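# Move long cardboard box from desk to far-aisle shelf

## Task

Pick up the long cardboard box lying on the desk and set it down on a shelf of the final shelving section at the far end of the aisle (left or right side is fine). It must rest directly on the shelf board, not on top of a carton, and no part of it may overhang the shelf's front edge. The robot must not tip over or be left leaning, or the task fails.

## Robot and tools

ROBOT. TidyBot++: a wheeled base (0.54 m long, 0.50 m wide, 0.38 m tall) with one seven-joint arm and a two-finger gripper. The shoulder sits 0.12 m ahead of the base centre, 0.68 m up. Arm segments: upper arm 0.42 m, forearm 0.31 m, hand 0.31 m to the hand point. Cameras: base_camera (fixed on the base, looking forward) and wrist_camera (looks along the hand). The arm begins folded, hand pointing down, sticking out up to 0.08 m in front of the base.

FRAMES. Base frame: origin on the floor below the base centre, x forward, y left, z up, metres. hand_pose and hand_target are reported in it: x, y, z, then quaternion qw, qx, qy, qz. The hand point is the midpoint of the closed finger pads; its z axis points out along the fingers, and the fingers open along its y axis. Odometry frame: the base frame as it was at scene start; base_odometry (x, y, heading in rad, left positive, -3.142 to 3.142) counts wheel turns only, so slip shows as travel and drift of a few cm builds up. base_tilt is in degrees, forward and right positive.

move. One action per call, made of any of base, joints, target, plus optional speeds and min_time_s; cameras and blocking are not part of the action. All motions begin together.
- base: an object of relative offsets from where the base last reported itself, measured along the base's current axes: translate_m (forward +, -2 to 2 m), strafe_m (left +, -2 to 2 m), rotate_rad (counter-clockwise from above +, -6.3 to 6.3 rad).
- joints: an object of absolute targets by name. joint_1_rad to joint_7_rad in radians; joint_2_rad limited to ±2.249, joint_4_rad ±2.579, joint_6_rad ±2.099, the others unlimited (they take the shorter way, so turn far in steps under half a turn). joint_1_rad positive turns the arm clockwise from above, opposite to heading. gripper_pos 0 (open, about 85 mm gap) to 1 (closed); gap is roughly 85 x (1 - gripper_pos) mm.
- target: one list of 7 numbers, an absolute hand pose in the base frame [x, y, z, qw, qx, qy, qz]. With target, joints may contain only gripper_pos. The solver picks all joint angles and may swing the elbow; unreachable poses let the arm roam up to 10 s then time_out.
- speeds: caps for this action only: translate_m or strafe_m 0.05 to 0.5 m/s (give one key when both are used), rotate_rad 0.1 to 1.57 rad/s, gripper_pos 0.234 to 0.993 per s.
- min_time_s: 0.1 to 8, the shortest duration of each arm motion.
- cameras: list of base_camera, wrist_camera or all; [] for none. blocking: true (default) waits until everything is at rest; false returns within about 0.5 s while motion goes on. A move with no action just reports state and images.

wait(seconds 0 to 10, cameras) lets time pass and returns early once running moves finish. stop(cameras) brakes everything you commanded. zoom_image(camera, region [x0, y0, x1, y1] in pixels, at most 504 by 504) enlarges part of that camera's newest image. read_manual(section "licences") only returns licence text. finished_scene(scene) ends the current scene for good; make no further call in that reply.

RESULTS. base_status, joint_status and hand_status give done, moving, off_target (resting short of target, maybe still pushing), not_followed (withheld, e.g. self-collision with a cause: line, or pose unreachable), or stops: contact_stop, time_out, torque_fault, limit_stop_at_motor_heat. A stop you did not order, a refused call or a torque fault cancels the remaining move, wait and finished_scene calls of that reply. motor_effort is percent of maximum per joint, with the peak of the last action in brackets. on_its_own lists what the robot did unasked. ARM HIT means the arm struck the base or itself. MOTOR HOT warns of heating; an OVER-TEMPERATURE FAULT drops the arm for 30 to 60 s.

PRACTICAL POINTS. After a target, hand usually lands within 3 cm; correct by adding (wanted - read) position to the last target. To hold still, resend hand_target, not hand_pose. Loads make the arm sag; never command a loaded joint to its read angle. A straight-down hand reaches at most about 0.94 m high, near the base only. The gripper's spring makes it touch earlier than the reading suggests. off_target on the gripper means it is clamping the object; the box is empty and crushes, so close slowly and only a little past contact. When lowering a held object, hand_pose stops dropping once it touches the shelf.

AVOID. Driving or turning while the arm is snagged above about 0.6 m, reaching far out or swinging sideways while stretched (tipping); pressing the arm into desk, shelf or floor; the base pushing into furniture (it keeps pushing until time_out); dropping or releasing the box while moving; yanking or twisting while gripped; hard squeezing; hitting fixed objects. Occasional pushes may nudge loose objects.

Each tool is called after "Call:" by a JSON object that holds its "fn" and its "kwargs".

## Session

Call:
{"fn": "move", "kwargs": {"joints": {"joint_2_rad": -0.9, "joint_4_rad": -2.5, "joint_6_rad": -0.1}, "cameras": ["all"]}}

Scene clock: 2.20 s.
move: done
base_odometry: x=+0.000 y=+0.000 heading=+0.000
base_tilt: forward=-0.5 right=+0.1
base_status: not commanded
joint_positions: joint_1_rad=-0.031 joint_2_rad=-0.886 joint_3_rad=+3.184 joint_4_rad=-2.512 joint_5_rad=-0.021 joint_6_rad=-0.165 joint_7_rad=+1.569 gripper_pos=+0.002
joint_status: all done
motor_effort: joint_1_rad=+0(2) joint_2_rad=+4(6) joint_3_rad=+1(2) joint_4_rad=+18(19) joint_5_rad=+0(1) joint_6_rad=+9(10) joint_7_rad=+0(0)
hand_pose: x=+0.4111 y=-0.0023 z=+0.8627 quat_wxyz=(-0.023, +0.781, -0.017, +0.625)
hand_target: x=+0.4128 y=-0.0037 z=+0.8943 quat_wxyz=(-0.023, +0.751, -0.017, +0.659)
hand_status: not commanded
pictures: base_camera, wrist_camera
Images, in order (width x height): base_camera 644x364, wrist_camera 644x476.

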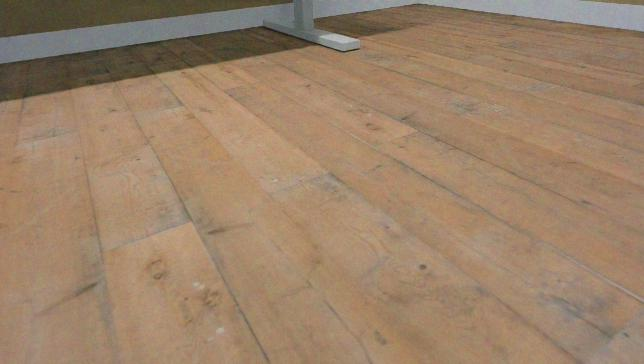

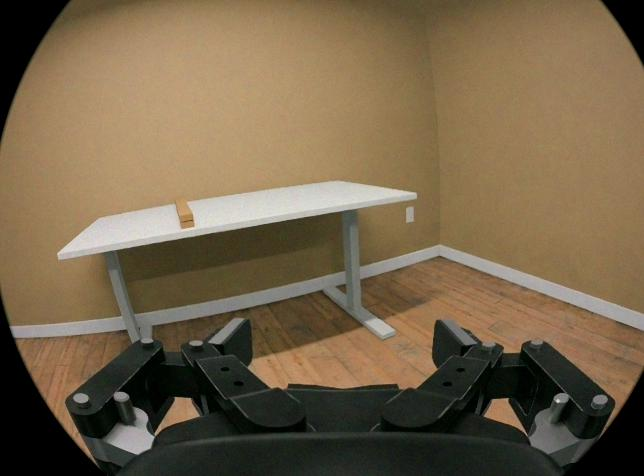

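Call:
{"fn": "zoom_image", "kwargs": {"camera": "wrist_camera", "region": [40, 170, 440, 290]}}

Scaled by 1.260.

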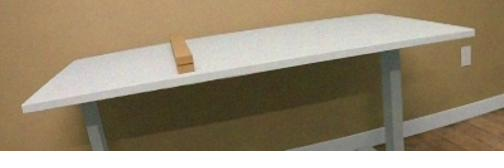

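Call:
{"fn": "move", "kwargs": {"base": {"translate_m": 0.45, "strafe_m": 0.03, "rotate_rad": 0.55}, "joints": {"joint_1_rad": 0.0, "joint_2_rad": 0.0, "joint_4_rad": -1.2, "joint_6_rad": -1.25}, "cameras": ["all"]}}

Scene clock: 13.40 s.
move: done
base_odometry: x=+0.450 y=+0.030 heading=+0.550
base_tilt: forward=-0.5 right=+0.1
base_status: done
joint_positions: joint_1_rad=-0.015 joint_2_rad=-0.015 joint_3_rad=+3.184 joint_4_rad=-1.218 joint_5_rad=-0.021 joint_6_rad=-1.183 joint_7_rad=+1.569 gripper_pos=+0.002
joint_status: all done
motor_effort: joint_1_rad=+1(2) joint_2_rad=-18(20) joint_3_rad=+1(2) joint_4_rad=+16(20) joint_5_rad=+0(1) joint_6_rad=+6(11) joint_7_rad=+0(0)
hand_pose: x=+0.6202 y=-0.0065 z=+0.9891 quat_wxyz=(-0.006, +0.929, -0.014, +0.369)
hand_target: x=+0.6109 y=-0.0133 z=+0.9768 quat_wxyz=(-0.004, +0.941, -0.021, +0.339)
hand_status: not commanded
pictures: base_camera, wrist_camera
Images, in order (width x height): base_camera 644x364, wrist_camera 644x476.

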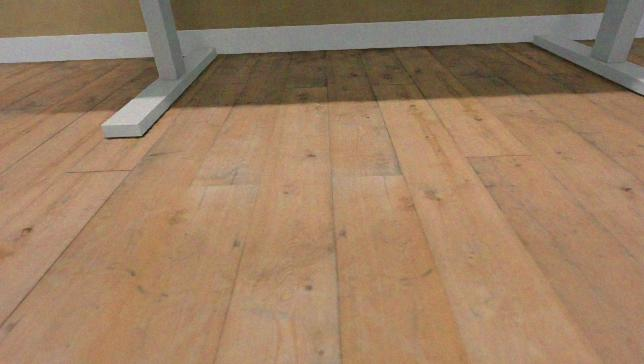

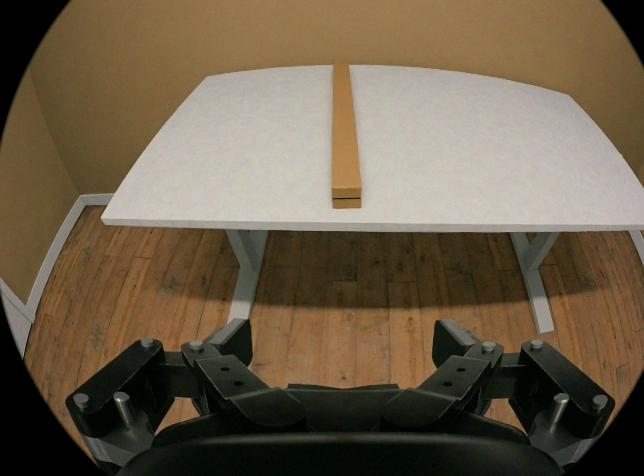

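Call:
{"fn": "zoom_image", "kwargs": {"camera": "wrist_camera", "region": [290, 150, 410, 230]}}

Scaled by 4.200.

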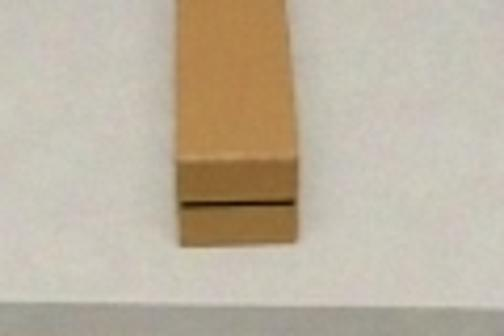

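Call:
{"fn": "move", "kwargs": {"base": {"translate_m": 0.55, "strafe_m": -0.025, "rotate_rad": -0.015}, "target": [0.70, 0.0, 0.85, 0, 0.959, 0, 0.284], "min_time_s": 2, "cameras": ["wrist_camera"]}}

Scene clock: 23.87 s.
move: done
base_odometry: x=+0.932 y=+0.296 heading=+0.535
base_tilt: forward=-0.4 right=+0.0
base_status: done
joint_positions: joint_1_rad=-0.011 joint_2_rad=+0.221 joint_3_rad=+3.184 joint_4_rad=-1.240 joint_5_rad=-0.021 joint_6_rad=-1.116 joint_7_rad=+1.569 gripper_pos=+0.002
joint_status: not commanded
motor_effort: joint_1_rad=+1(3) joint_2_rad=-26(29) joint_3_rad=+1(3) joint_4_rad=+16(17) joint_5_rad=+0(2) joint_6_rad=+5(8) joint_7_rad=+0(0)
hand_pose: x=+0.6906 y=-0.0082 z=+0.8639 quat_wxyz=(-0.002, +0.960, -0.016, +0.279)
hand_target: x=+0.7000 y=+0.0000 z=+0.8500 quat_wxyz=(+0.000, +0.959, +0.000, +0.284)
hand_status: done (0.019 m and 1.9 deg from the pose sent, 0.160 m and 10.5 deg at the start)
Images, in order (width x height): wrist_camera 644x476.

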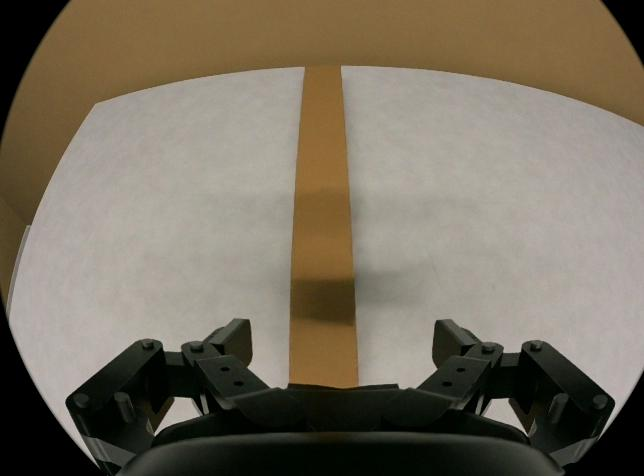

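Call:
{"fn": "move", "kwargs": {"target": [0.722, 0.014, 0.757, 0, 0.959, 0, 0.284], "joints": {"gripper_pos": 0.2}, "min_time_s": 2, "cameras": ["wrist_camera"]}}

Scene clock: 27.77 s.
move: done
base_odometry: x=+0.932 y=+0.296 heading=+0.535
base_tilt: forward=-0.4 right=+0.1
base_status: not commanded
joint_positions: joint_1_rad=-0.032 joint_2_rad=+0.280 joint_3_rad=+3.184 joint_4_rad=-1.442 joint_5_rad=-0.021 joint_6_rad=-0.847 joint_7_rad=+1.569 gripper_pos=+0.201
joint_status: all done
motor_effort: joint_1_rad=+0(2) joint_2_rad=-28(29) joint_3_rad=+1(2) joint_4_rad=+16(17) joint_5_rad=+0(0) joint_6_rad=+5(6) joint_7_rad=+0(0)
hand_pose: x=+0.7150 y=+0.0022 z=+0.7773 quat_wxyz=(-0.003, +0.959, -0.008, +0.282)
hand_target: x=+0.7220 y=+0.0140 z=+0.7570 quat_wxyz=(+0.000, +0.959, +0.000, +0.284)
hand_status: done (0.024 m and 1.0 deg from the pose sent, 0.114 m and 1.9 deg at the start)
Images, in order (width x height): wrist_camera 644x476.

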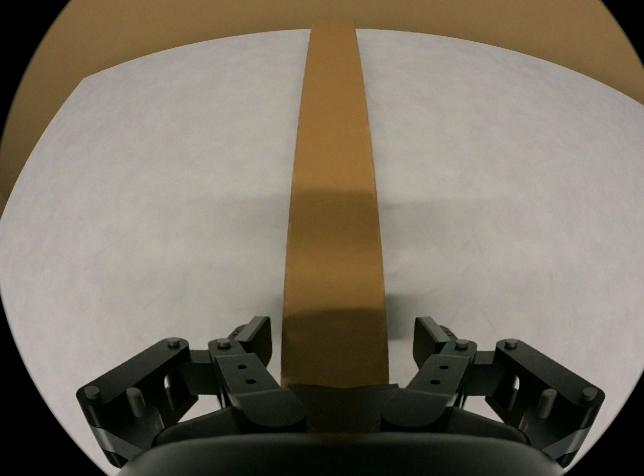

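Call:
{"fn": "move", "kwargs": {"target": [0.722, 0.017, 0.744, 0, 0.959, 0, 0.284], "min_time_s": 1}}

Call:
{"fn": "move", "kwargs": {"joints": {"gripper_pos": 0.42}, "speeds": {"gripper_pos": 0.234}, "cameras": ["wrist_camera"]}}

Scene clock: 30.37 s.
move: done
base_odometry: x=+0.932 y=+0.296 heading=+0.535
base_tilt: forward=-0.4 right=+0.0
base_status: not commanded
joint_positions: joint_1_rad=-0.040 joint_2_rad=+0.284 joint_3_rad=+3.184 joint_4_rad=-1.473 joint_5_rad=-0.021 joint_6_rad=-0.808 joint_7_rad=+1.569 gripper_pos=+0.201
joint_status: not commanded
motor_effort: joint_1_rad=+1(2) joint_2_rad=-28(28) joint_3_rad=+1(2) joint_4_rad=+16(16) joint_5_rad=+0(0) joint_6_rad=+5(6) joint_7_rad=+0(0)
hand_pose: x=+0.7161 y=+0.0065 z=+0.7668 quat_wxyz=(-0.004, +0.959, -0.005, +0.285)
hand_target: x=+0.7220 y=+0.0170 z=+0.7440 quat_wxyz=(+0.000, +0.959, +0.000, +0.284)
hand_status: done (0.026 m and 0.7 deg from the pose sent, 0.037 m and 1.0 deg at the start)
pictures: none

Scene clock: 31.87 s.
move: done
base_odometry: x=+0.932 y=+0.296 heading=+0.535
base_tilt: forward=-0.4 right=+0.0
base_status: not commanded
joint_positions: joint_1_rad=-0.040 joint_2_rad=+0.284 joint_3_rad=+3.184 joint_4_rad=-1.473 joint_5_rad=-0.021 joint_6_rad=-0.807 joint_7_rad=+1.569 gripper_pos=+0.419
joint_status: all done
motor_effort: joint_1_rad=+1(2) joint_2_rad=-27(28) joint_3_rad=+1(2) joint_4_rad=+16(16) joint_5_rad=+0(1) joint_6_rad=+5(6) joint_7_rad=+0(0)
hand_pose: x=+0.7162 y=+0.0065 z=+0.7669 quat_wxyz=(-0.004, +0.959, -0.005, +0.285)
hand_target: x=+0.7220 y=+0.0170 z=+0.7440 quat_wxyz=(+0.000, +0.959, +0.000, +0.284)
hand_status: not commanded
Images, in order (width x height): wrist_camera 644x476.

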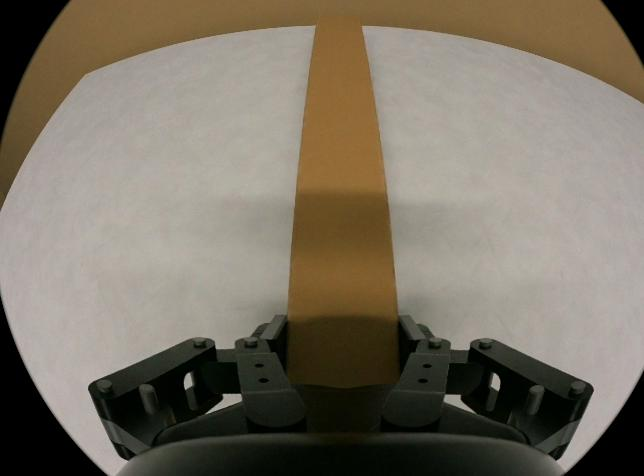

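Call:
{"fn": "move", "kwargs": {"joints": {"gripper_pos": 0.44}, "speeds": {"gripper_pos": 0.234}}}

Call:
{"fn": "move", "kwargs": {"joints": {"gripper_pos": 0.456}, "speeds": {"gripper_pos": 0.234}, "cameras": ["wrist_camera"]}}

Scene clock: 33.20 s.
move: done
base_odometry: x=+0.932 y=+0.296 heading=+0.535
base_tilt: forward=-0.5 right=+0.1
base_status: not commanded
joint_positions: joint_1_rad=-0.040 joint_2_rad=+0.284 joint_3_rad=+3.184 joint_4_rad=-1.473 joint_5_rad=-0.021 joint_6_rad=-0.807 joint_7_rad=+1.569 gripper_pos=+0.439
joint_status: all done
motor_effort: joint_1_rad=+0(2) joint_2_rad=-27(28) joint_3_rad=+1(1) joint_4_rad=+16(16) joint_5_rad=+0(1) joint_6_rad=+5(6) joint_7_rad=+0(0)
hand_pose: x=+0.7162 y=+0.0065 z=+0.7669 quat_wxyz=(-0.004, +0.959, -0.005, +0.285)
hand_target: x=+0.7220 y=+0.0170 z=+0.7440 quat_wxyz=(+0.000, +0.959, +0.000, +0.284)
hand_status: not commanded
pictures: none

Scene clock: 34.03 s.
move: done
base_odometry: x=+0.932 y=+0.296 heading=+0.535
base_tilt: forward=-0.4 right=+0.0
base_status: not commanded
joint_positions: joint_1_rad=-0.040 joint_2_rad=+0.284 joint_3_rad=+3.184 joint_4_rad=-1.473 joint_5_rad=-0.021 joint_6_rad=-0.807 joint_7_rad=+1.569 gripper_pos=+0.452
joint_status: all done
motor_effort: joint_1_rad=+1(2) joint_2_rad=-27(28) joint_3_rad=+0(1) joint_4_rad=+15(16) joint_5_rad=+0(0) joint_6_rad=+5(6) joint_7_rad=+0(0)
hand_pose: x=+0.7163 y=+0.0065 z=+0.7669 quat_wxyz=(-0.004, +0.958, -0.005, +0.285)
hand_target: x=+0.7220 y=+0.0170 z=+0.7440 quat_wxyz=(+0.000, +0.959, +0.000, +0.284)
hand_status: not commanded
Images, in order (width x height): wrist_camera 644x476.

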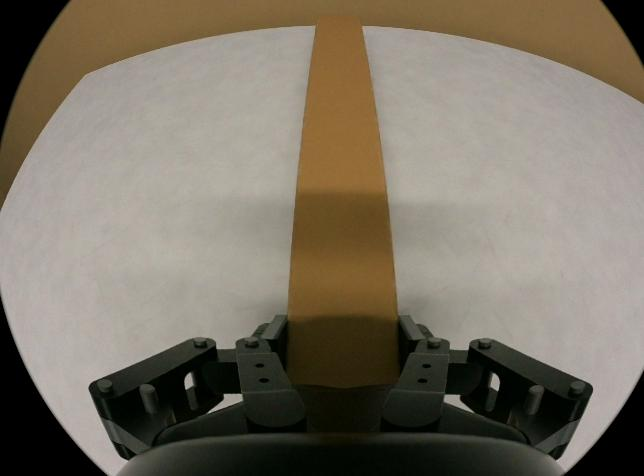

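Call:
{"fn": "move", "kwargs": {"target": [0.715, 0.01, 0.86, 0, 0.959, 0, 0.284], "min_time_s": 2.5, "cameras": ["wrist_camera"]}}

Scene clock: 37.63 s.
move: done
base_odometry: x=+0.932 y=+0.296 heading=+0.535
base_tilt: forward=-0.4 right=+0.1
base_status: not commanded
joint_positions: joint_1_rad=-0.040 joint_2_rad=+0.286 joint_3_rad=+3.184 joint_4_rad=-1.205 joint_5_rad=-0.021 joint_6_rad=-1.041 joint_7_rad=+1.569 gripper_pos=+0.452
joint_status: not commanded
motor_effort: joint_1_rad=+1(2) joint_2_rad=-29(29) joint_3_rad=+1(2) joint_4_rad=+17(17) joint_5_rad=+0(0) joint_6_rad=+6(7) joint_7_rad=+0(0)
hand_pose: x=+0.7296 y=+0.0085 z=+0.8552 quat_wxyz=(-0.005, +0.954, -0.002, +0.300)
hand_target: x=+0.7150 y=+0.0100 z=+0.8600 quat_wxyz=(+0.000, +0.959, +0.000, +0.284)
hand_status: done (0.015 m and 2.0 deg from the pose sent, 0.093 m and 0.7 deg at the start)
Images, in order (width x height): wrist_camera 644x476.

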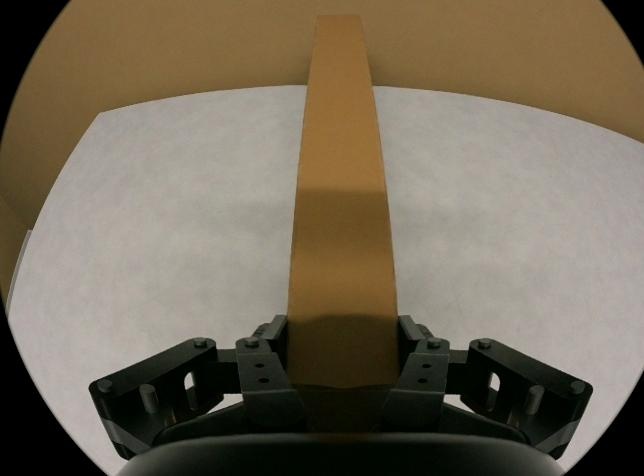

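Call:
{"fn": "move", "kwargs": {"base": {"translate_m": -0.4, "rotate_rad": 3.07}, "speeds": {"rotate_rad": 0.9}, "target": [0.64, 0.0, 0.88, 0, 0.959, 0, 0.284], "min_time_s": 2, "cameras": ["all"]}}

Scene clock: 47.83 s.
move: done
base_odometry: x=+0.588 y=+0.092 heading=-2.679
base_tilt: forward=-0.4 right=+0.0
base_status: done
joint_positions: joint_1_rad=-0.022 joint_2_rad=+0.133 joint_3_rad=+3.175 joint_4_rad=-1.316 joint_5_rad=-0.021 joint_6_rad=-1.062 joint_7_rad=+1.569 gripper_pos=+0.452
joint_status: not commanded
motor_effort: joint_1_rad=+1(5) joint_2_rad=-24(33) joint_3_rad=+1(3) joint_4_rad=+17(18) joint_5_rad=+0(2) joint_6_rad=+6(7) joint_7_rad=+0(0)
hand_pose: x=+0.6709 y=+0.0020 z=+0.8857 quat_wxyz=(-0.007, +0.951, -0.007, +0.310)
hand_target: x=+0.6400 y=+0.0000 z=+0.8800 quat_wxyz=(+0.000, +0.959, +0.000, +0.284)
hand_status: done (0.031 m and 3.4 deg from the pose sent, 0.093 m and 2.0 deg at the start)
pictures: base_camera, wrist_camera
Images, in order (width x height): base_camera 644x364, wrist_camera 644x476.

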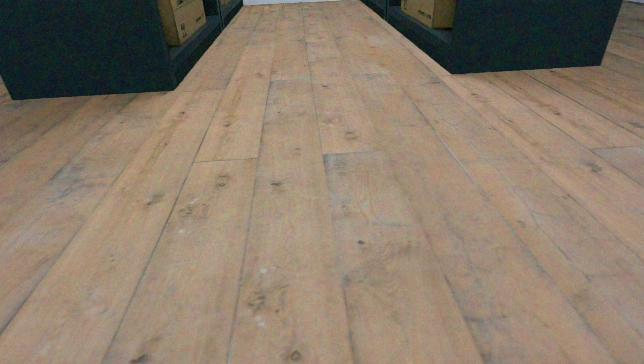

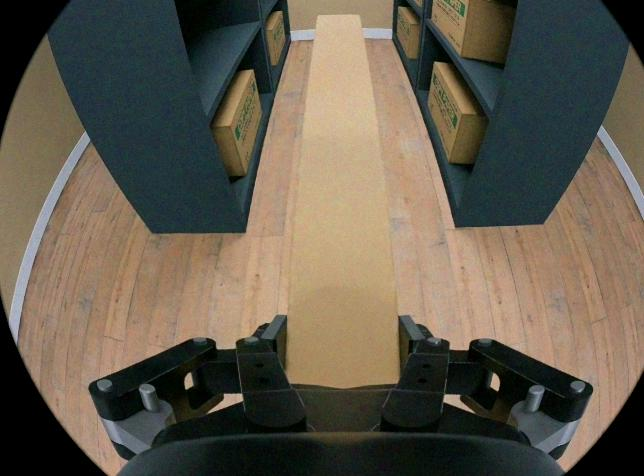

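Call:
{"fn": "move", "kwargs": {"base": {"translate_m": 0.85, "strafe_m": -0.035, "rotate_rad": 0.01}, "speeds": {"translate_m": 0.4}, "cameras": ["all"]}}

Scene clock: 54.33 s.
move: done
base_odometry: x=-0.188 y=-0.256 heading=-2.668
base_tilt: forward=-0.5 right=+0.1
base_status: done
joint_positions: joint_1_rad=-0.021 joint_2_rad=+0.116 joint_3_rad=+3.175 joint_4_rad=-1.317 joint_5_rad=-0.021 joint_6_rad=-1.065 joint_7_rad=+1.569 gripper_pos=+0.452
joint_status: not commanded
motor_effort: joint_1_rad=+1(4) joint_2_rad=-24(27) joint_3_rad=+1(3) joint_4_rad=+17(18) joint_5_rad=+0(1) joint_6_rad=+6(7) joint_7_rad=+0(0)
hand_pose: x=+0.6662 y=+0.0016 z=+0.8934 quat_wxyz=(-0.007, +0.949, -0.008, +0.316)
hand_target: x=+0.6400 y=+0.0000 z=+0.8800 quat_wxyz=(+0.000, +0.959, +0.000, +0.284)
hand_status: not commanded
pictures: base_camera, wrist_camera
Images, in order (width x height): base_camera 644x364, wrist_camera 644x476.

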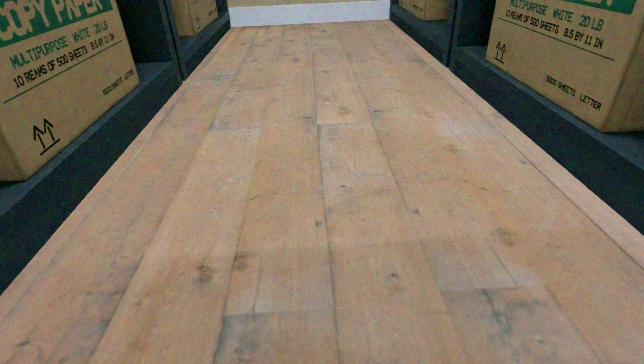

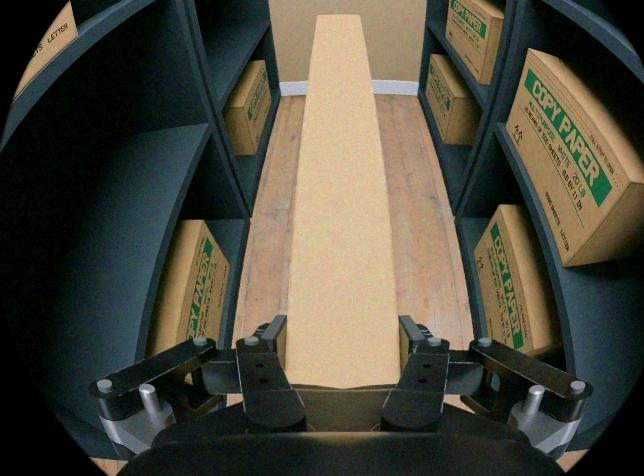

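Call:
{"fn": "move", "kwargs": {"base": {"translate_m": 1.0, "strafe_m": -0.03}, "speeds": {"translate_m": 0.4}, "target": [0.61, 0.13, 0.78, 0, 0.951, 0, 0.309], "min_time_s": 3, "cameras": ["all"]}}

Scene clock: 62.30 s.
move: done
base_odometry: x=-1.092 y=-0.685 heading=-2.668
base_tilt: forward=-0.4 right=+0.0
base_status: done
joint_positions: joint_1_rad=-0.271 joint_2_rad=+0.103 joint_3_rad=+3.048 joint_4_rad=-1.694 joint_5_rad=+0.286 joint_6_rad=-0.847 joint_7_rad=+1.065 gripper_pos=+0.452
joint_status: not commanded
motor_effort: joint_1_rad=+0(2) joint_2_rad=-22(27) joint_3_rad=+0(2) joint_4_rad=+16(18) joint_5_rad=+2(2) joint_6_rad=+5(7) joint_7_rad=+0(0)
hand_pose: x=+0.6087 y=+0.1168 z=+0.7652 quat_wxyz=(+0.008, +0.962, -0.004, +0.273)
hand_target: x=+0.6100 y=+0.1300 z=+0.7800 quat_wxyz=(+0.000, +0.951, +0.000, +0.309)
hand_status: done (0.020 m and 4.4 deg from the pose sent, 0.180 m and 1.5 deg at the start)
pictures: base_camera, wrist_camera
Images, in order (width x height): base_camera 644x364, wrist_camera 644x476.

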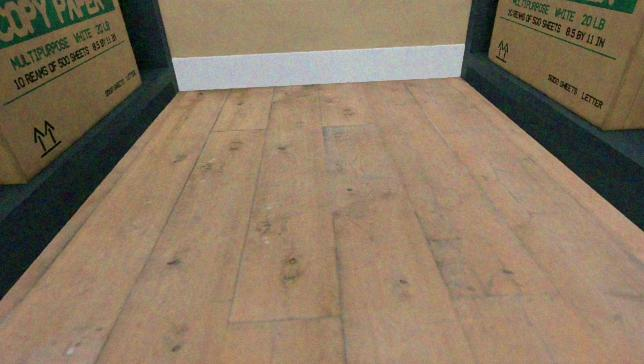

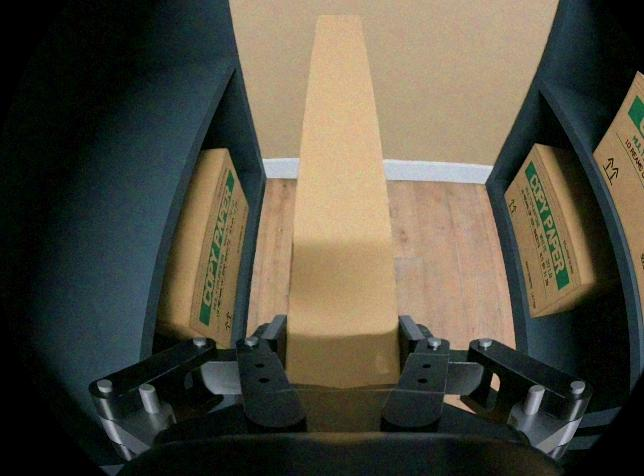

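Call:
{"fn": "move", "kwargs": {"base": {"translate_m": 0.22, "rotate_rad": -0.012}, "speeds": {"translate_m": 0.2}, "target": [0.615, 0.26, 0.60, 0, 0.956, 0, 0.293], "min_time_s": 3, "cameras": ["all"]}}

Scene clock: 69.30 s.
move: done
base_odometry: x=-1.288 y=-0.785 heading=-2.681
base_tilt: forward=-0.5 right=+0.1
base_status: done
joint_positions: joint_1_rad=-1.037 joint_2_rad=+0.439 joint_3_rad=+3.632 joint_4_rad=-1.838 joint_5_rad=+0.287 joint_6_rad=-0.454 joint_7_rad=+0.750 gripper_pos=+0.452
joint_status: not commanded
motor_effort: joint_1_rad=+1(3) joint_2_rad=-27(28) joint_3_rad=+4(6) joint_4_rad=+13(17) joint_5_rad=+2(3) joint_6_rad=+4(6) joint_7_rad=+0(0)
hand_pose: x=+0.6098 y=+0.2644 z=+0.6092 quat_wxyz=(+0.005, +0.959, +0.021, +0.282)
hand_target: x=+0.6150 y=+0.2600 z=+0.6000 quat_wxyz=(+0.000, +0.956, +0.000, +0.293)
hand_status: done (0.011 m and 2.8 deg from the pose sent, 0.219 m and 2.6 deg at the start)
pictures: base_camera, wrist_camera
Images, in order (width x height): base_camera 644x364, wrist_camera 644x476.

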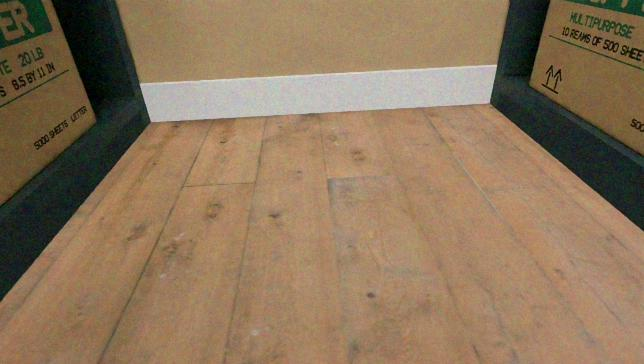

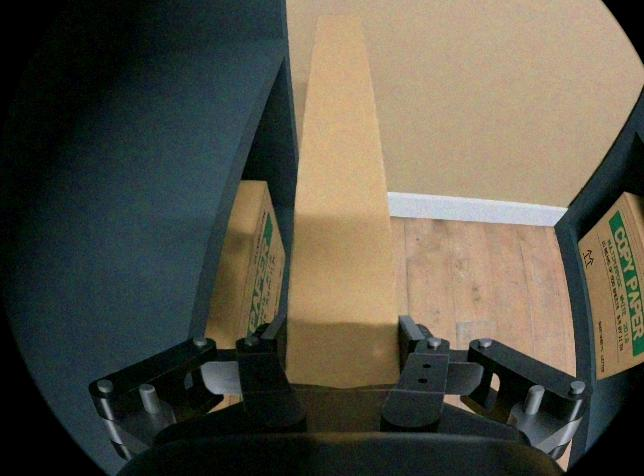

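Call:
{"fn": "move", "kwargs": {"target": [0.605, 0.38, 0.575, 0.0, 0.956, 0.0, 0.293], "min_time_s": 2.5, "cameras": ["wrist_camera"]}}

Scene clock: 75.10 s.
move: done
base_odometry: x=-1.288 y=-0.785 heading=-2.681
base_tilt: forward=-0.4 right=+0.1
base_status: not commanded
joint_positions: joint_1_rad=-1.189 joint_2_rad=+0.623 joint_3_rad=+3.633 joint_4_rad=-1.646 joint_5_rad=+0.287 joint_6_rad=-0.473 joint_7_rad=+0.593 gripper_pos=+0.452
joint_status: not commanded
motor_effort: joint_1_rad=+1(2) joint_2_rad=-32(33) joint_3_rad=+6(6) joint_4_rad=+13(13) joint_5_rad=+2(3) joint_6_rad=+4(4) joint_7_rad=+0(0)
hand_pose: x=+0.6089 y=+0.3907 z=+0.5864 quat_wxyz=(-0.015, +0.951, +0.045, +0.306)
hand_target: x=+0.6050 y=+0.3800 z=+0.5750 quat_wxyz=(+0.000, +0.956, +0.000, +0.293)
hand_status: done (0.016 m and 5.7 deg from the pose sent, 0.121 m and 2.8 deg at the start)
Images, in order (width x height): wrist_camera 644x476.

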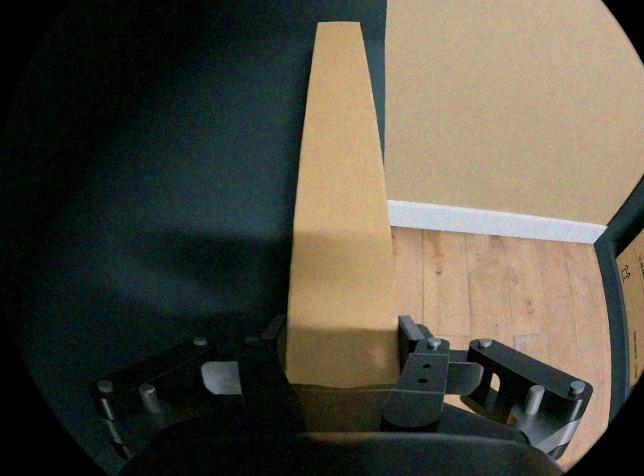

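Call:
{"fn": "move", "kwargs": {"target": [0.59, 0.455, 0.570, 0.0088, 0.958, -0.0287, 0.284], "min_time_s": 2.5, "cameras": ["wrist_camera"]}}

Scene clock: 78.67 s.
move: done
base_odometry: x=-1.288 y=-0.785 heading=-2.681
base_tilt: forward=-0.5 right=+0.0
base_status: not commanded
joint_positions: joint_1_rad=-1.208 joint_2_rad=+0.736 joint_3_rad=+3.583 joint_4_rad=-1.395 joint_5_rad=+0.287 joint_6_rad=-0.691 joint_7_rad=+0.435 gripper_pos=+0.452
joint_status: not commanded
motor_effort: joint_1_rad=+1(2) joint_2_rad=-37(37) joint_3_rad=+6(7) joint_4_rad=+14(14) joint_5_rad=+3(4) joint_6_rad=+3(5) joint_7_rad=+0(0)
hand_pose: x=+0.6092 y=+0.4517 z=+0.5877 quat_wxyz=(-0.006, +0.954, -0.009, +0.300)
hand_target: x=+0.5900 y=+0.4550 z=+0.5700 quat_wxyz=(+0.009, +0.958, -0.029, +0.284)
hand_status: done (0.026 m and 3.5 deg from the pose sent, 0.069 m and 9.3 deg at the start)
Images, in order (width x height): wrist_camera 644x476.

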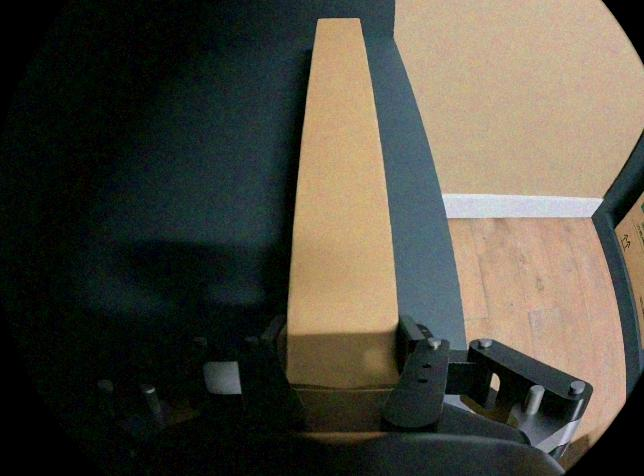

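Call:
{"fn": "move", "kwargs": {"target": [0.58, 0.475, 0.545, 0.006, 0.958, -0.018, 0.287], "min_time_s": 2, "cameras": ["wrist_camera"]}}

Scene clock: 88.87 s.
move: done
base_odometry: x=-1.288 y=-0.785 heading=-2.681
base_tilt: forward=-0.4 right=+0.1
base_status: not commanded
joint_positions: joint_1_rad=-1.247 joint_2_rad=+0.761 joint_3_rad=+3.586 joint_4_rad=-1.376 joint_5_rad=+0.287 joint_6_rad=-0.692 joint_7_rad=+0.428 gripper_pos=+0.452
joint_status: not commanded
motor_effort: joint_1_rad=+0(1) joint_2_rad=-32(37) joint_3_rad=+4(7) joint_4_rad=+11(14) joint_5_rad=+2(4) joint_6_rad=+2(4) joint_7_rad=+0(0)
hand_pose: x=+0.5950 y=+0.4747 z=+0.5802 quat_wxyz=(-0.009, +0.953, +0.009, +0.302)
hand_target: x=+0.5800 y=+0.4750 z=+0.5450 quat_wxyz=(+0.006, +0.958, -0.018, +0.287)
hand_status: done (0.038 m and 4.0 deg from the pose sent, 0.057 m and 2.4 deg at the start)
Images, in order (width x height): wrist_camera 644x476.

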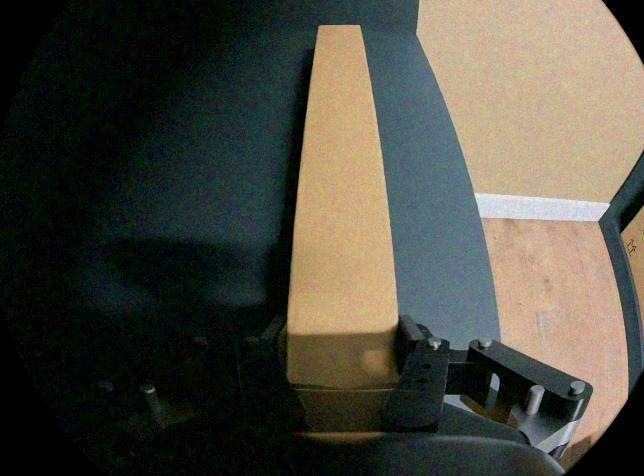

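Call:
{"fn": "move", "kwargs": {"target": [0.575, 0.475, 0.535, 0.006, 0.966, -0.018, 0.259], "min_time_s": 2, "cameras": ["wrist_camera"]}}

Scene clock: 92.47 s.
move: done
base_odometry: x=-1.288 y=-0.785 heading=-2.681
base_tilt: forward=-0.4 right=+0.1
base_status: not commanded
joint_positions: joint_1_rad=-1.236 joint_2_rad=+0.768 joint_3_rad=+3.574 joint_4_rad=-1.356 joint_5_rad=+0.287 joint_6_rad=-0.692 joint_7_rad=+0.428 gripper_pos=+0.452
joint_status: not commanded
motor_effort: joint_1_rad=+1(1) joint_2_rad=-33(34) joint_3_rad=+5(5) joint_4_rad=+12(12) joint_5_rad=+2(2) joint_6_rad=+3(4) joint_7_rad=+0(1)
hand_pose: x=+0.5982 y=+0.4813 z=+0.5806 quat_wxyz=(-0.014, +0.953, +0.009, +0.303)
hand_target: x=+0.5750 y=+0.4750 z=+0.5350 quat_wxyz=(+0.006, +0.966, -0.018, +0.259)
hand_status: done (0.052 m and 6.5 deg from the pose sent, 0.049 m and 6.3 deg at the start)
Images, in order (width x height): wrist_camera 644x476.

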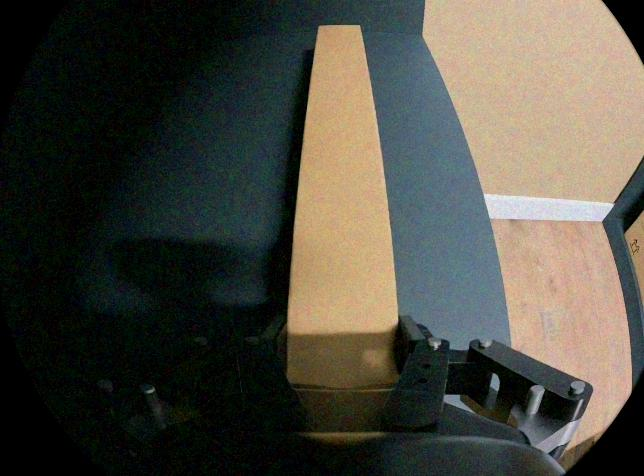

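Call:
{"fn": "move", "kwargs": {"target": [0.575, 0.472, 0.51, 0.006, 0.964, -0.018, 0.266], "min_time_s": 1.5, "cameras": ["wrist_camera"]}}

Scene clock: 94.90 s.
move: done
base_odometry: x=-1.288 y=-0.785 heading=-2.681
base_tilt: forward=-0.4 right=+0.0
base_status: not commanded
joint_positions: joint_1_rad=-1.250 joint_2_rad=+0.774 joint_3_rad=+3.595 joint_4_rad=-1.356 joint_5_rad=+0.271 joint_6_rad=-0.691 joint_7_rad=+0.428 gripper_pos=+0.452
joint_status: not commanded
motor_effort: joint_1_rad=+1(2) joint_2_rad=-27(33) joint_3_rad=+4(5) joint_4_rad=+6(12) joint_5_rad=-1(2) joint_6_rad=-1(4) joint_7_rad=-1(1)
hand_pose: x=+0.5980 y=+0.4812 z=+0.5797 quat_wxyz=(-0.013, +0.953, +0.005, +0.304)
hand_target: x=+0.5750 y=+0.4720 z=+0.5100 quat_wxyz=(+0.006, +0.964, -0.018, +0.266)
hand_status: done (0.074 m and 5.7 deg from the pose sent, 0.075 m and 5.9 deg at the start)
Images, in order (width x height): wrist_camera 644x476.

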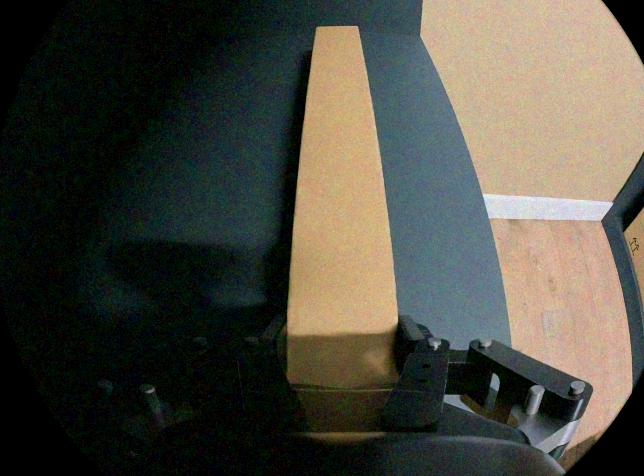

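Call:
{"fn": "move", "kwargs": {"target": [0.575, 0.472, 0.56, 0.006, 0.964, -0.018, 0.266], "min_time_s": 1.2}}

Call:
{"fn": "move", "kwargs": {"joints": {"gripper_pos": 0.4}, "speeds": {"gripper_pos": 0.234}, "cameras": ["wrist_camera"]}}

Scene clock: 97.43 s.
move: done
base_odometry: x=-1.288 y=-0.785 heading=-2.681
base_tilt: forward=-0.4 right=+0.1
base_status: not commanded
joint_positions: joint_1_rad=-1.227 joint_2_rad=+0.773 joint_3_rad=+3.565 joint_4_rad=-1.335 joint_5_rad=+0.271 joint_6_rad=-0.717 joint_7_rad=+0.428 gripper_pos=+0.452
joint_status: not commanded
motor_effort: joint_1_rad=+0(2) joint_2_rad=-30(30) joint_3_rad=+3(4) joint_4_rad=+10(10) joint_5_rad=-1(1) joint_6_rad=+2(3) joint_7_rad=-1(2)
hand_pose: x=+0.5977 y=+0.4826 z=+0.5803 quat_wxyz=(-0.014, +0.955, +0.001, +0.296)
hand_target: x=+0.5750 y=+0.4720 z=+0.5600 quat_wxyz=(+0.006, +0.964, -0.018, +0.266)
hand_status: done (0.032 m and 4.7 deg from the pose sent, 0.032 m and 5.7 deg at the start)
pictures: none

Scene clock: 98.23 s.
move: done
base_odometry: x=-1.288 y=-0.785 heading=-2.681
base_tilt: forward=-0.4 right=+0.0
base_status: not commanded
joint_positions: joint_1_rad=-1.227 joint_2_rad=+0.773 joint_3_rad=+3.544 joint_4_rad=-1.335 joint_5_rad=+0.271 joint_6_rad=-0.723 joint_7_rad=+0.428 gripper_pos=+0.400
joint_status: all done
motor_effort: joint_1_rad=+1(2) joint_2_rad=-37(38) joint_3_rad=+6(7) joint_4_rad=+13(13) joint_5_rad=+3(3) joint_6_rad=+2(3) joint_7_rad=+0(1)
hand_pose: x=+0.5882 y=+0.4883 z=+0.5755 quat_wxyz=(-0.016, +0.958, +0.006, +0.288)
hand_target: x=+0.5750 y=+0.4720 z=+0.5600 quat_wxyz=(+0.006, +0.964, -0.018, +0.266)
hand_status: not commanded
Images, in order (width x height): wrist_camera 644x476.

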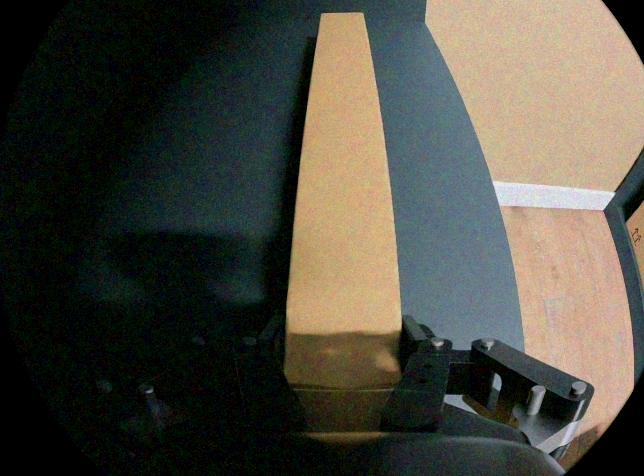

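Call:
{"fn": "move", "kwargs": {"joints": {"gripper_pos": 0.15}, "speeds": {"gripper_pos": 0.35}}}

Call:
{"fn": "move", "kwargs": {"target": [0.58, 0.455, 0.645, 0.0, 0.947, 0.0, 0.32], "min_time_s": 2.5, "cameras": ["wrist_camera"]}}

Scene clock: 101.53 s.
move: done
base_odometry: x=-1.288 y=-0.785 heading=-2.681
base_tilt: forward=-0.4 right=+0.0
base_status: not commanded
joint_positions: joint_1_rad=-1.227 joint_2_rad=+0.773 joint_3_rad=+3.544 joint_4_rad=-1.335 joint_5_rad=+0.271 joint_6_rad=-0.723 joint_7_rad=+0.428 gripper_pos=+0.153
joint_status: all done
motor_effort: joint_1_rad=+1(1) joint_2_rad=-38(38) joint_3_rad=+6(7) joint_4_rad=+13(14) joint_5_rad=+3(4) joint_6_rad=+2(3) joint_7_rad=+0(0)
hand_pose: x=+0.5882 y=+0.4883 z=+0.5755 quat_wxyz=(-0.016, +0.958, +0.006, +0.288)
hand_target: x=+0.5750 y=+0.4720 z=+0.5600 quat_wxyz=(+0.006, +0.964, -0.018, +0.266)
hand_status: not commanded
pictures: none

Scene clock: 104.33 s.
move: done
base_odometry: x=-1.288 y=-0.785 heading=-2.681
base_tilt: forward=-0.5 right=+0.0
base_status: not commanded
joint_positions: joint_1_rad=-1.227 joint_2_rad=+0.708 joint_3_rad=+3.510 joint_4_rad=-1.369 joint_5_rad=+0.406 joint_6_rad=-0.761 joint_7_rad=+0.391 gripper_pos=+0.153
joint_status: not commanded
motor_effort: joint_1_rad=+0(2) joint_2_rad=-41(41) joint_3_rad=+5(6) joint_4_rad=+15(16) joint_5_rad=+4(4) joint_6_rad=+2(3) joint_7_rad=+0(0)
hand_pose: x=+0.5883 y=+0.4711 z=+0.6090 quat_wxyz=(+0.003, +0.950, +0.026, +0.312)
hand_target: x=+0.5800 y=+0.4550 z=+0.6450 quat_wxyz=(+0.000, +0.947, +0.000, +0.320)
hand_status: done (0.040 m and 3.2 deg from the pose sent, 0.077 m and 4.4 deg at the start)
Images, in order (width x height): wrist_camera 644x476.

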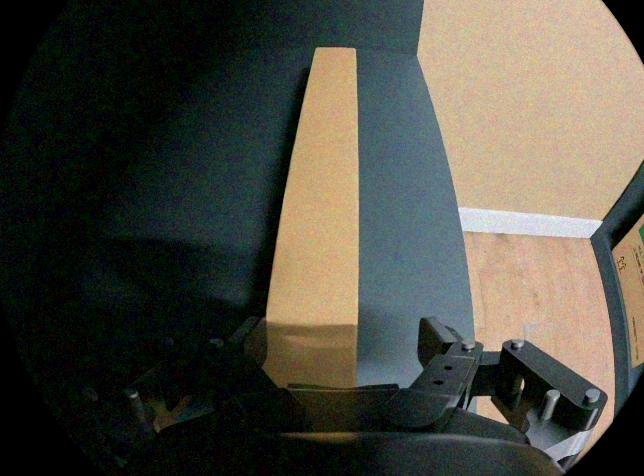

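Call:
{"fn": "move", "kwargs": {"target": [0.585, 0.48, 0.675, 0.0, 0.945, 0.0, 0.328], "min_time_s": 2, "cameras": ["wrist_camera"]}}

Scene clock: 107.43 s.
move: off_target
base_odometry: x=-1.288 y=-0.785 heading=-2.681
base_tilt: forward=-0.4 right=+0.0
base_status: not commanded
joint_positions: joint_1_rad=-1.215 joint_2_rad=+0.709 joint_3_rad=+3.476 joint_4_rad=-1.359 joint_5_rad=+0.411 joint_6_rad=-0.866 joint_7_rad=+0.391 gripper_pos=+0.153
joint_status: not commanded
motor_effort: joint_1_rad=-1(3) joint_2_rad=-50(51) joint_3_rad=+5(6) joint_4_rad=+27(27) joint_5_rad=+4(4) joint_6_rad=+1(3) joint_7_rad=+0(0)
hand_pose: x=+0.5736 y=+0.4500 z=+0.6012 quat_wxyz=(+0.042, +0.956, +0.018, +0.289)
hand_target: x=+0.5850 y=+0.4800 z=+0.6750 quat_wxyz=(+0.000, +0.945, +0.000, +0.328)
hand_status: off_target (0.081 m and 7.0 deg from the pose sent, 0.067 m and 3.6 deg at the start)
Images, in order (width x height): wrist_camera 644x476.

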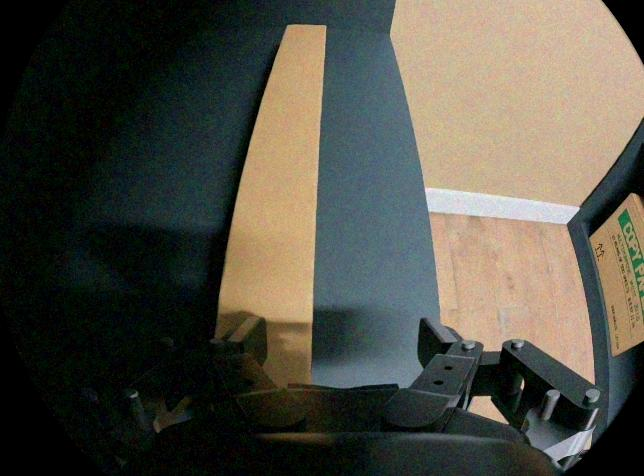

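Call:
{"fn": "move", "kwargs": {"target": [0.575, 0.40, 0.625, 0.0, 0.940, 0.0, 0.342], "min_time_s": 1.5, "cameras": ["wrist_camera"]}}

Scene clock: 112.50 s.
move: done
base_odometry: x=-1.288 y=-0.785 heading=-2.681
base_tilt: forward=-0.5 right=+0.0
base_status: not commanded
joint_positions: joint_1_rad=-1.300 joint_2_rad=+0.608 joint_3_rad=+3.600 joint_4_rad=-1.622 joint_5_rad=+0.477 joint_6_rad=-0.672 joint_7_rad=+0.304 gripper_pos=+0.153
joint_status: not commanded
motor_effort: joint_1_rad=+1(3) joint_2_rad=-31(51) joint_3_rad=+6(6) joint_4_rad=+12(28) joint_5_rad=+4(4) joint_6_rad=+1(3) joint_7_rad=+0(0)
hand_pose: x=+0.5639 y=+0.3975 z=+0.6008 quat_wxyz=(+0.030, +0.949, +0.013, +0.315)
hand_target: x=+0.5750 y=+0.4000 z=+0.6250 quat_wxyz=(+0.000, +0.940, +0.000, +0.342)
hand_status: done (0.027 m and 5.0 deg from the pose sent, 0.055 m and 8.3 deg at the start)
Images, in order (width x height): wrist_camera 644x476.

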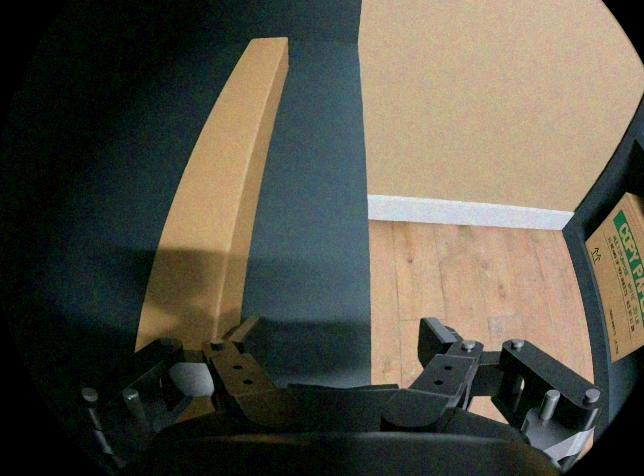

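Call:
{"fn": "move", "kwargs": {"target": [0.58, 0.25, 0.66, 0.0, 0.935, 0.0, 0.355], "min_time_s": 1.5, "cameras": ["wrist_camera"]}}

Scene clock: 115.50 s.
move: done
base_odometry: x=-1.288 y=-0.785 heading=-2.681
base_tilt: forward=-0.4 right=+0.0
base_status: not commanded
joint_positions: joint_1_rad=-0.854 joint_2_rad=+0.294 joint_3_rad=+3.248 joint_4_rad=-1.946 joint_5_rad=+0.922 joint_6_rad=-0.617 joint_7_rad=+0.109 gripper_pos=+0.153
joint_status: not commanded
motor_effort: joint_1_rad=+1(3) joint_2_rad=-25(32) joint_3_rad=+1(6) joint_4_rad=+13(13) joint_5_rad=+4(4) joint_6_rad=+0(2) joint_7_rad=+0(0)
hand_pose: x=+0.5829 y=+0.2379 z=+0.6511 quat_wxyz=(+0.033, +0.939, -0.002, +0.341)
hand_target: x=+0.5800 y=+0.2500 z=+0.6600 quat_wxyz=(+0.000, +0.935, +0.000, +0.355)
hand_status: done (0.015 m and 4.2 deg from the pose sent, 0.160 m and 6.1 deg at the start)
Images, in order (width x height): wrist_camera 644x476.

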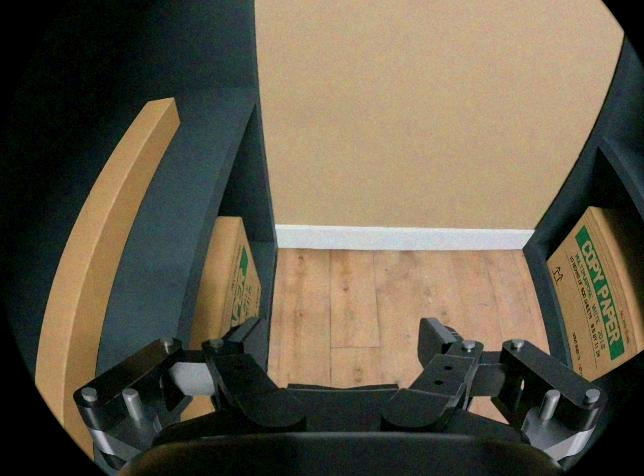

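The box lies flat on the shelf, well behind its front edge, and the hand is clear of it.

Call:
{"fn": "finished_scene", "kwargs": {"scene": 2}}

The scene is finished: the task was done.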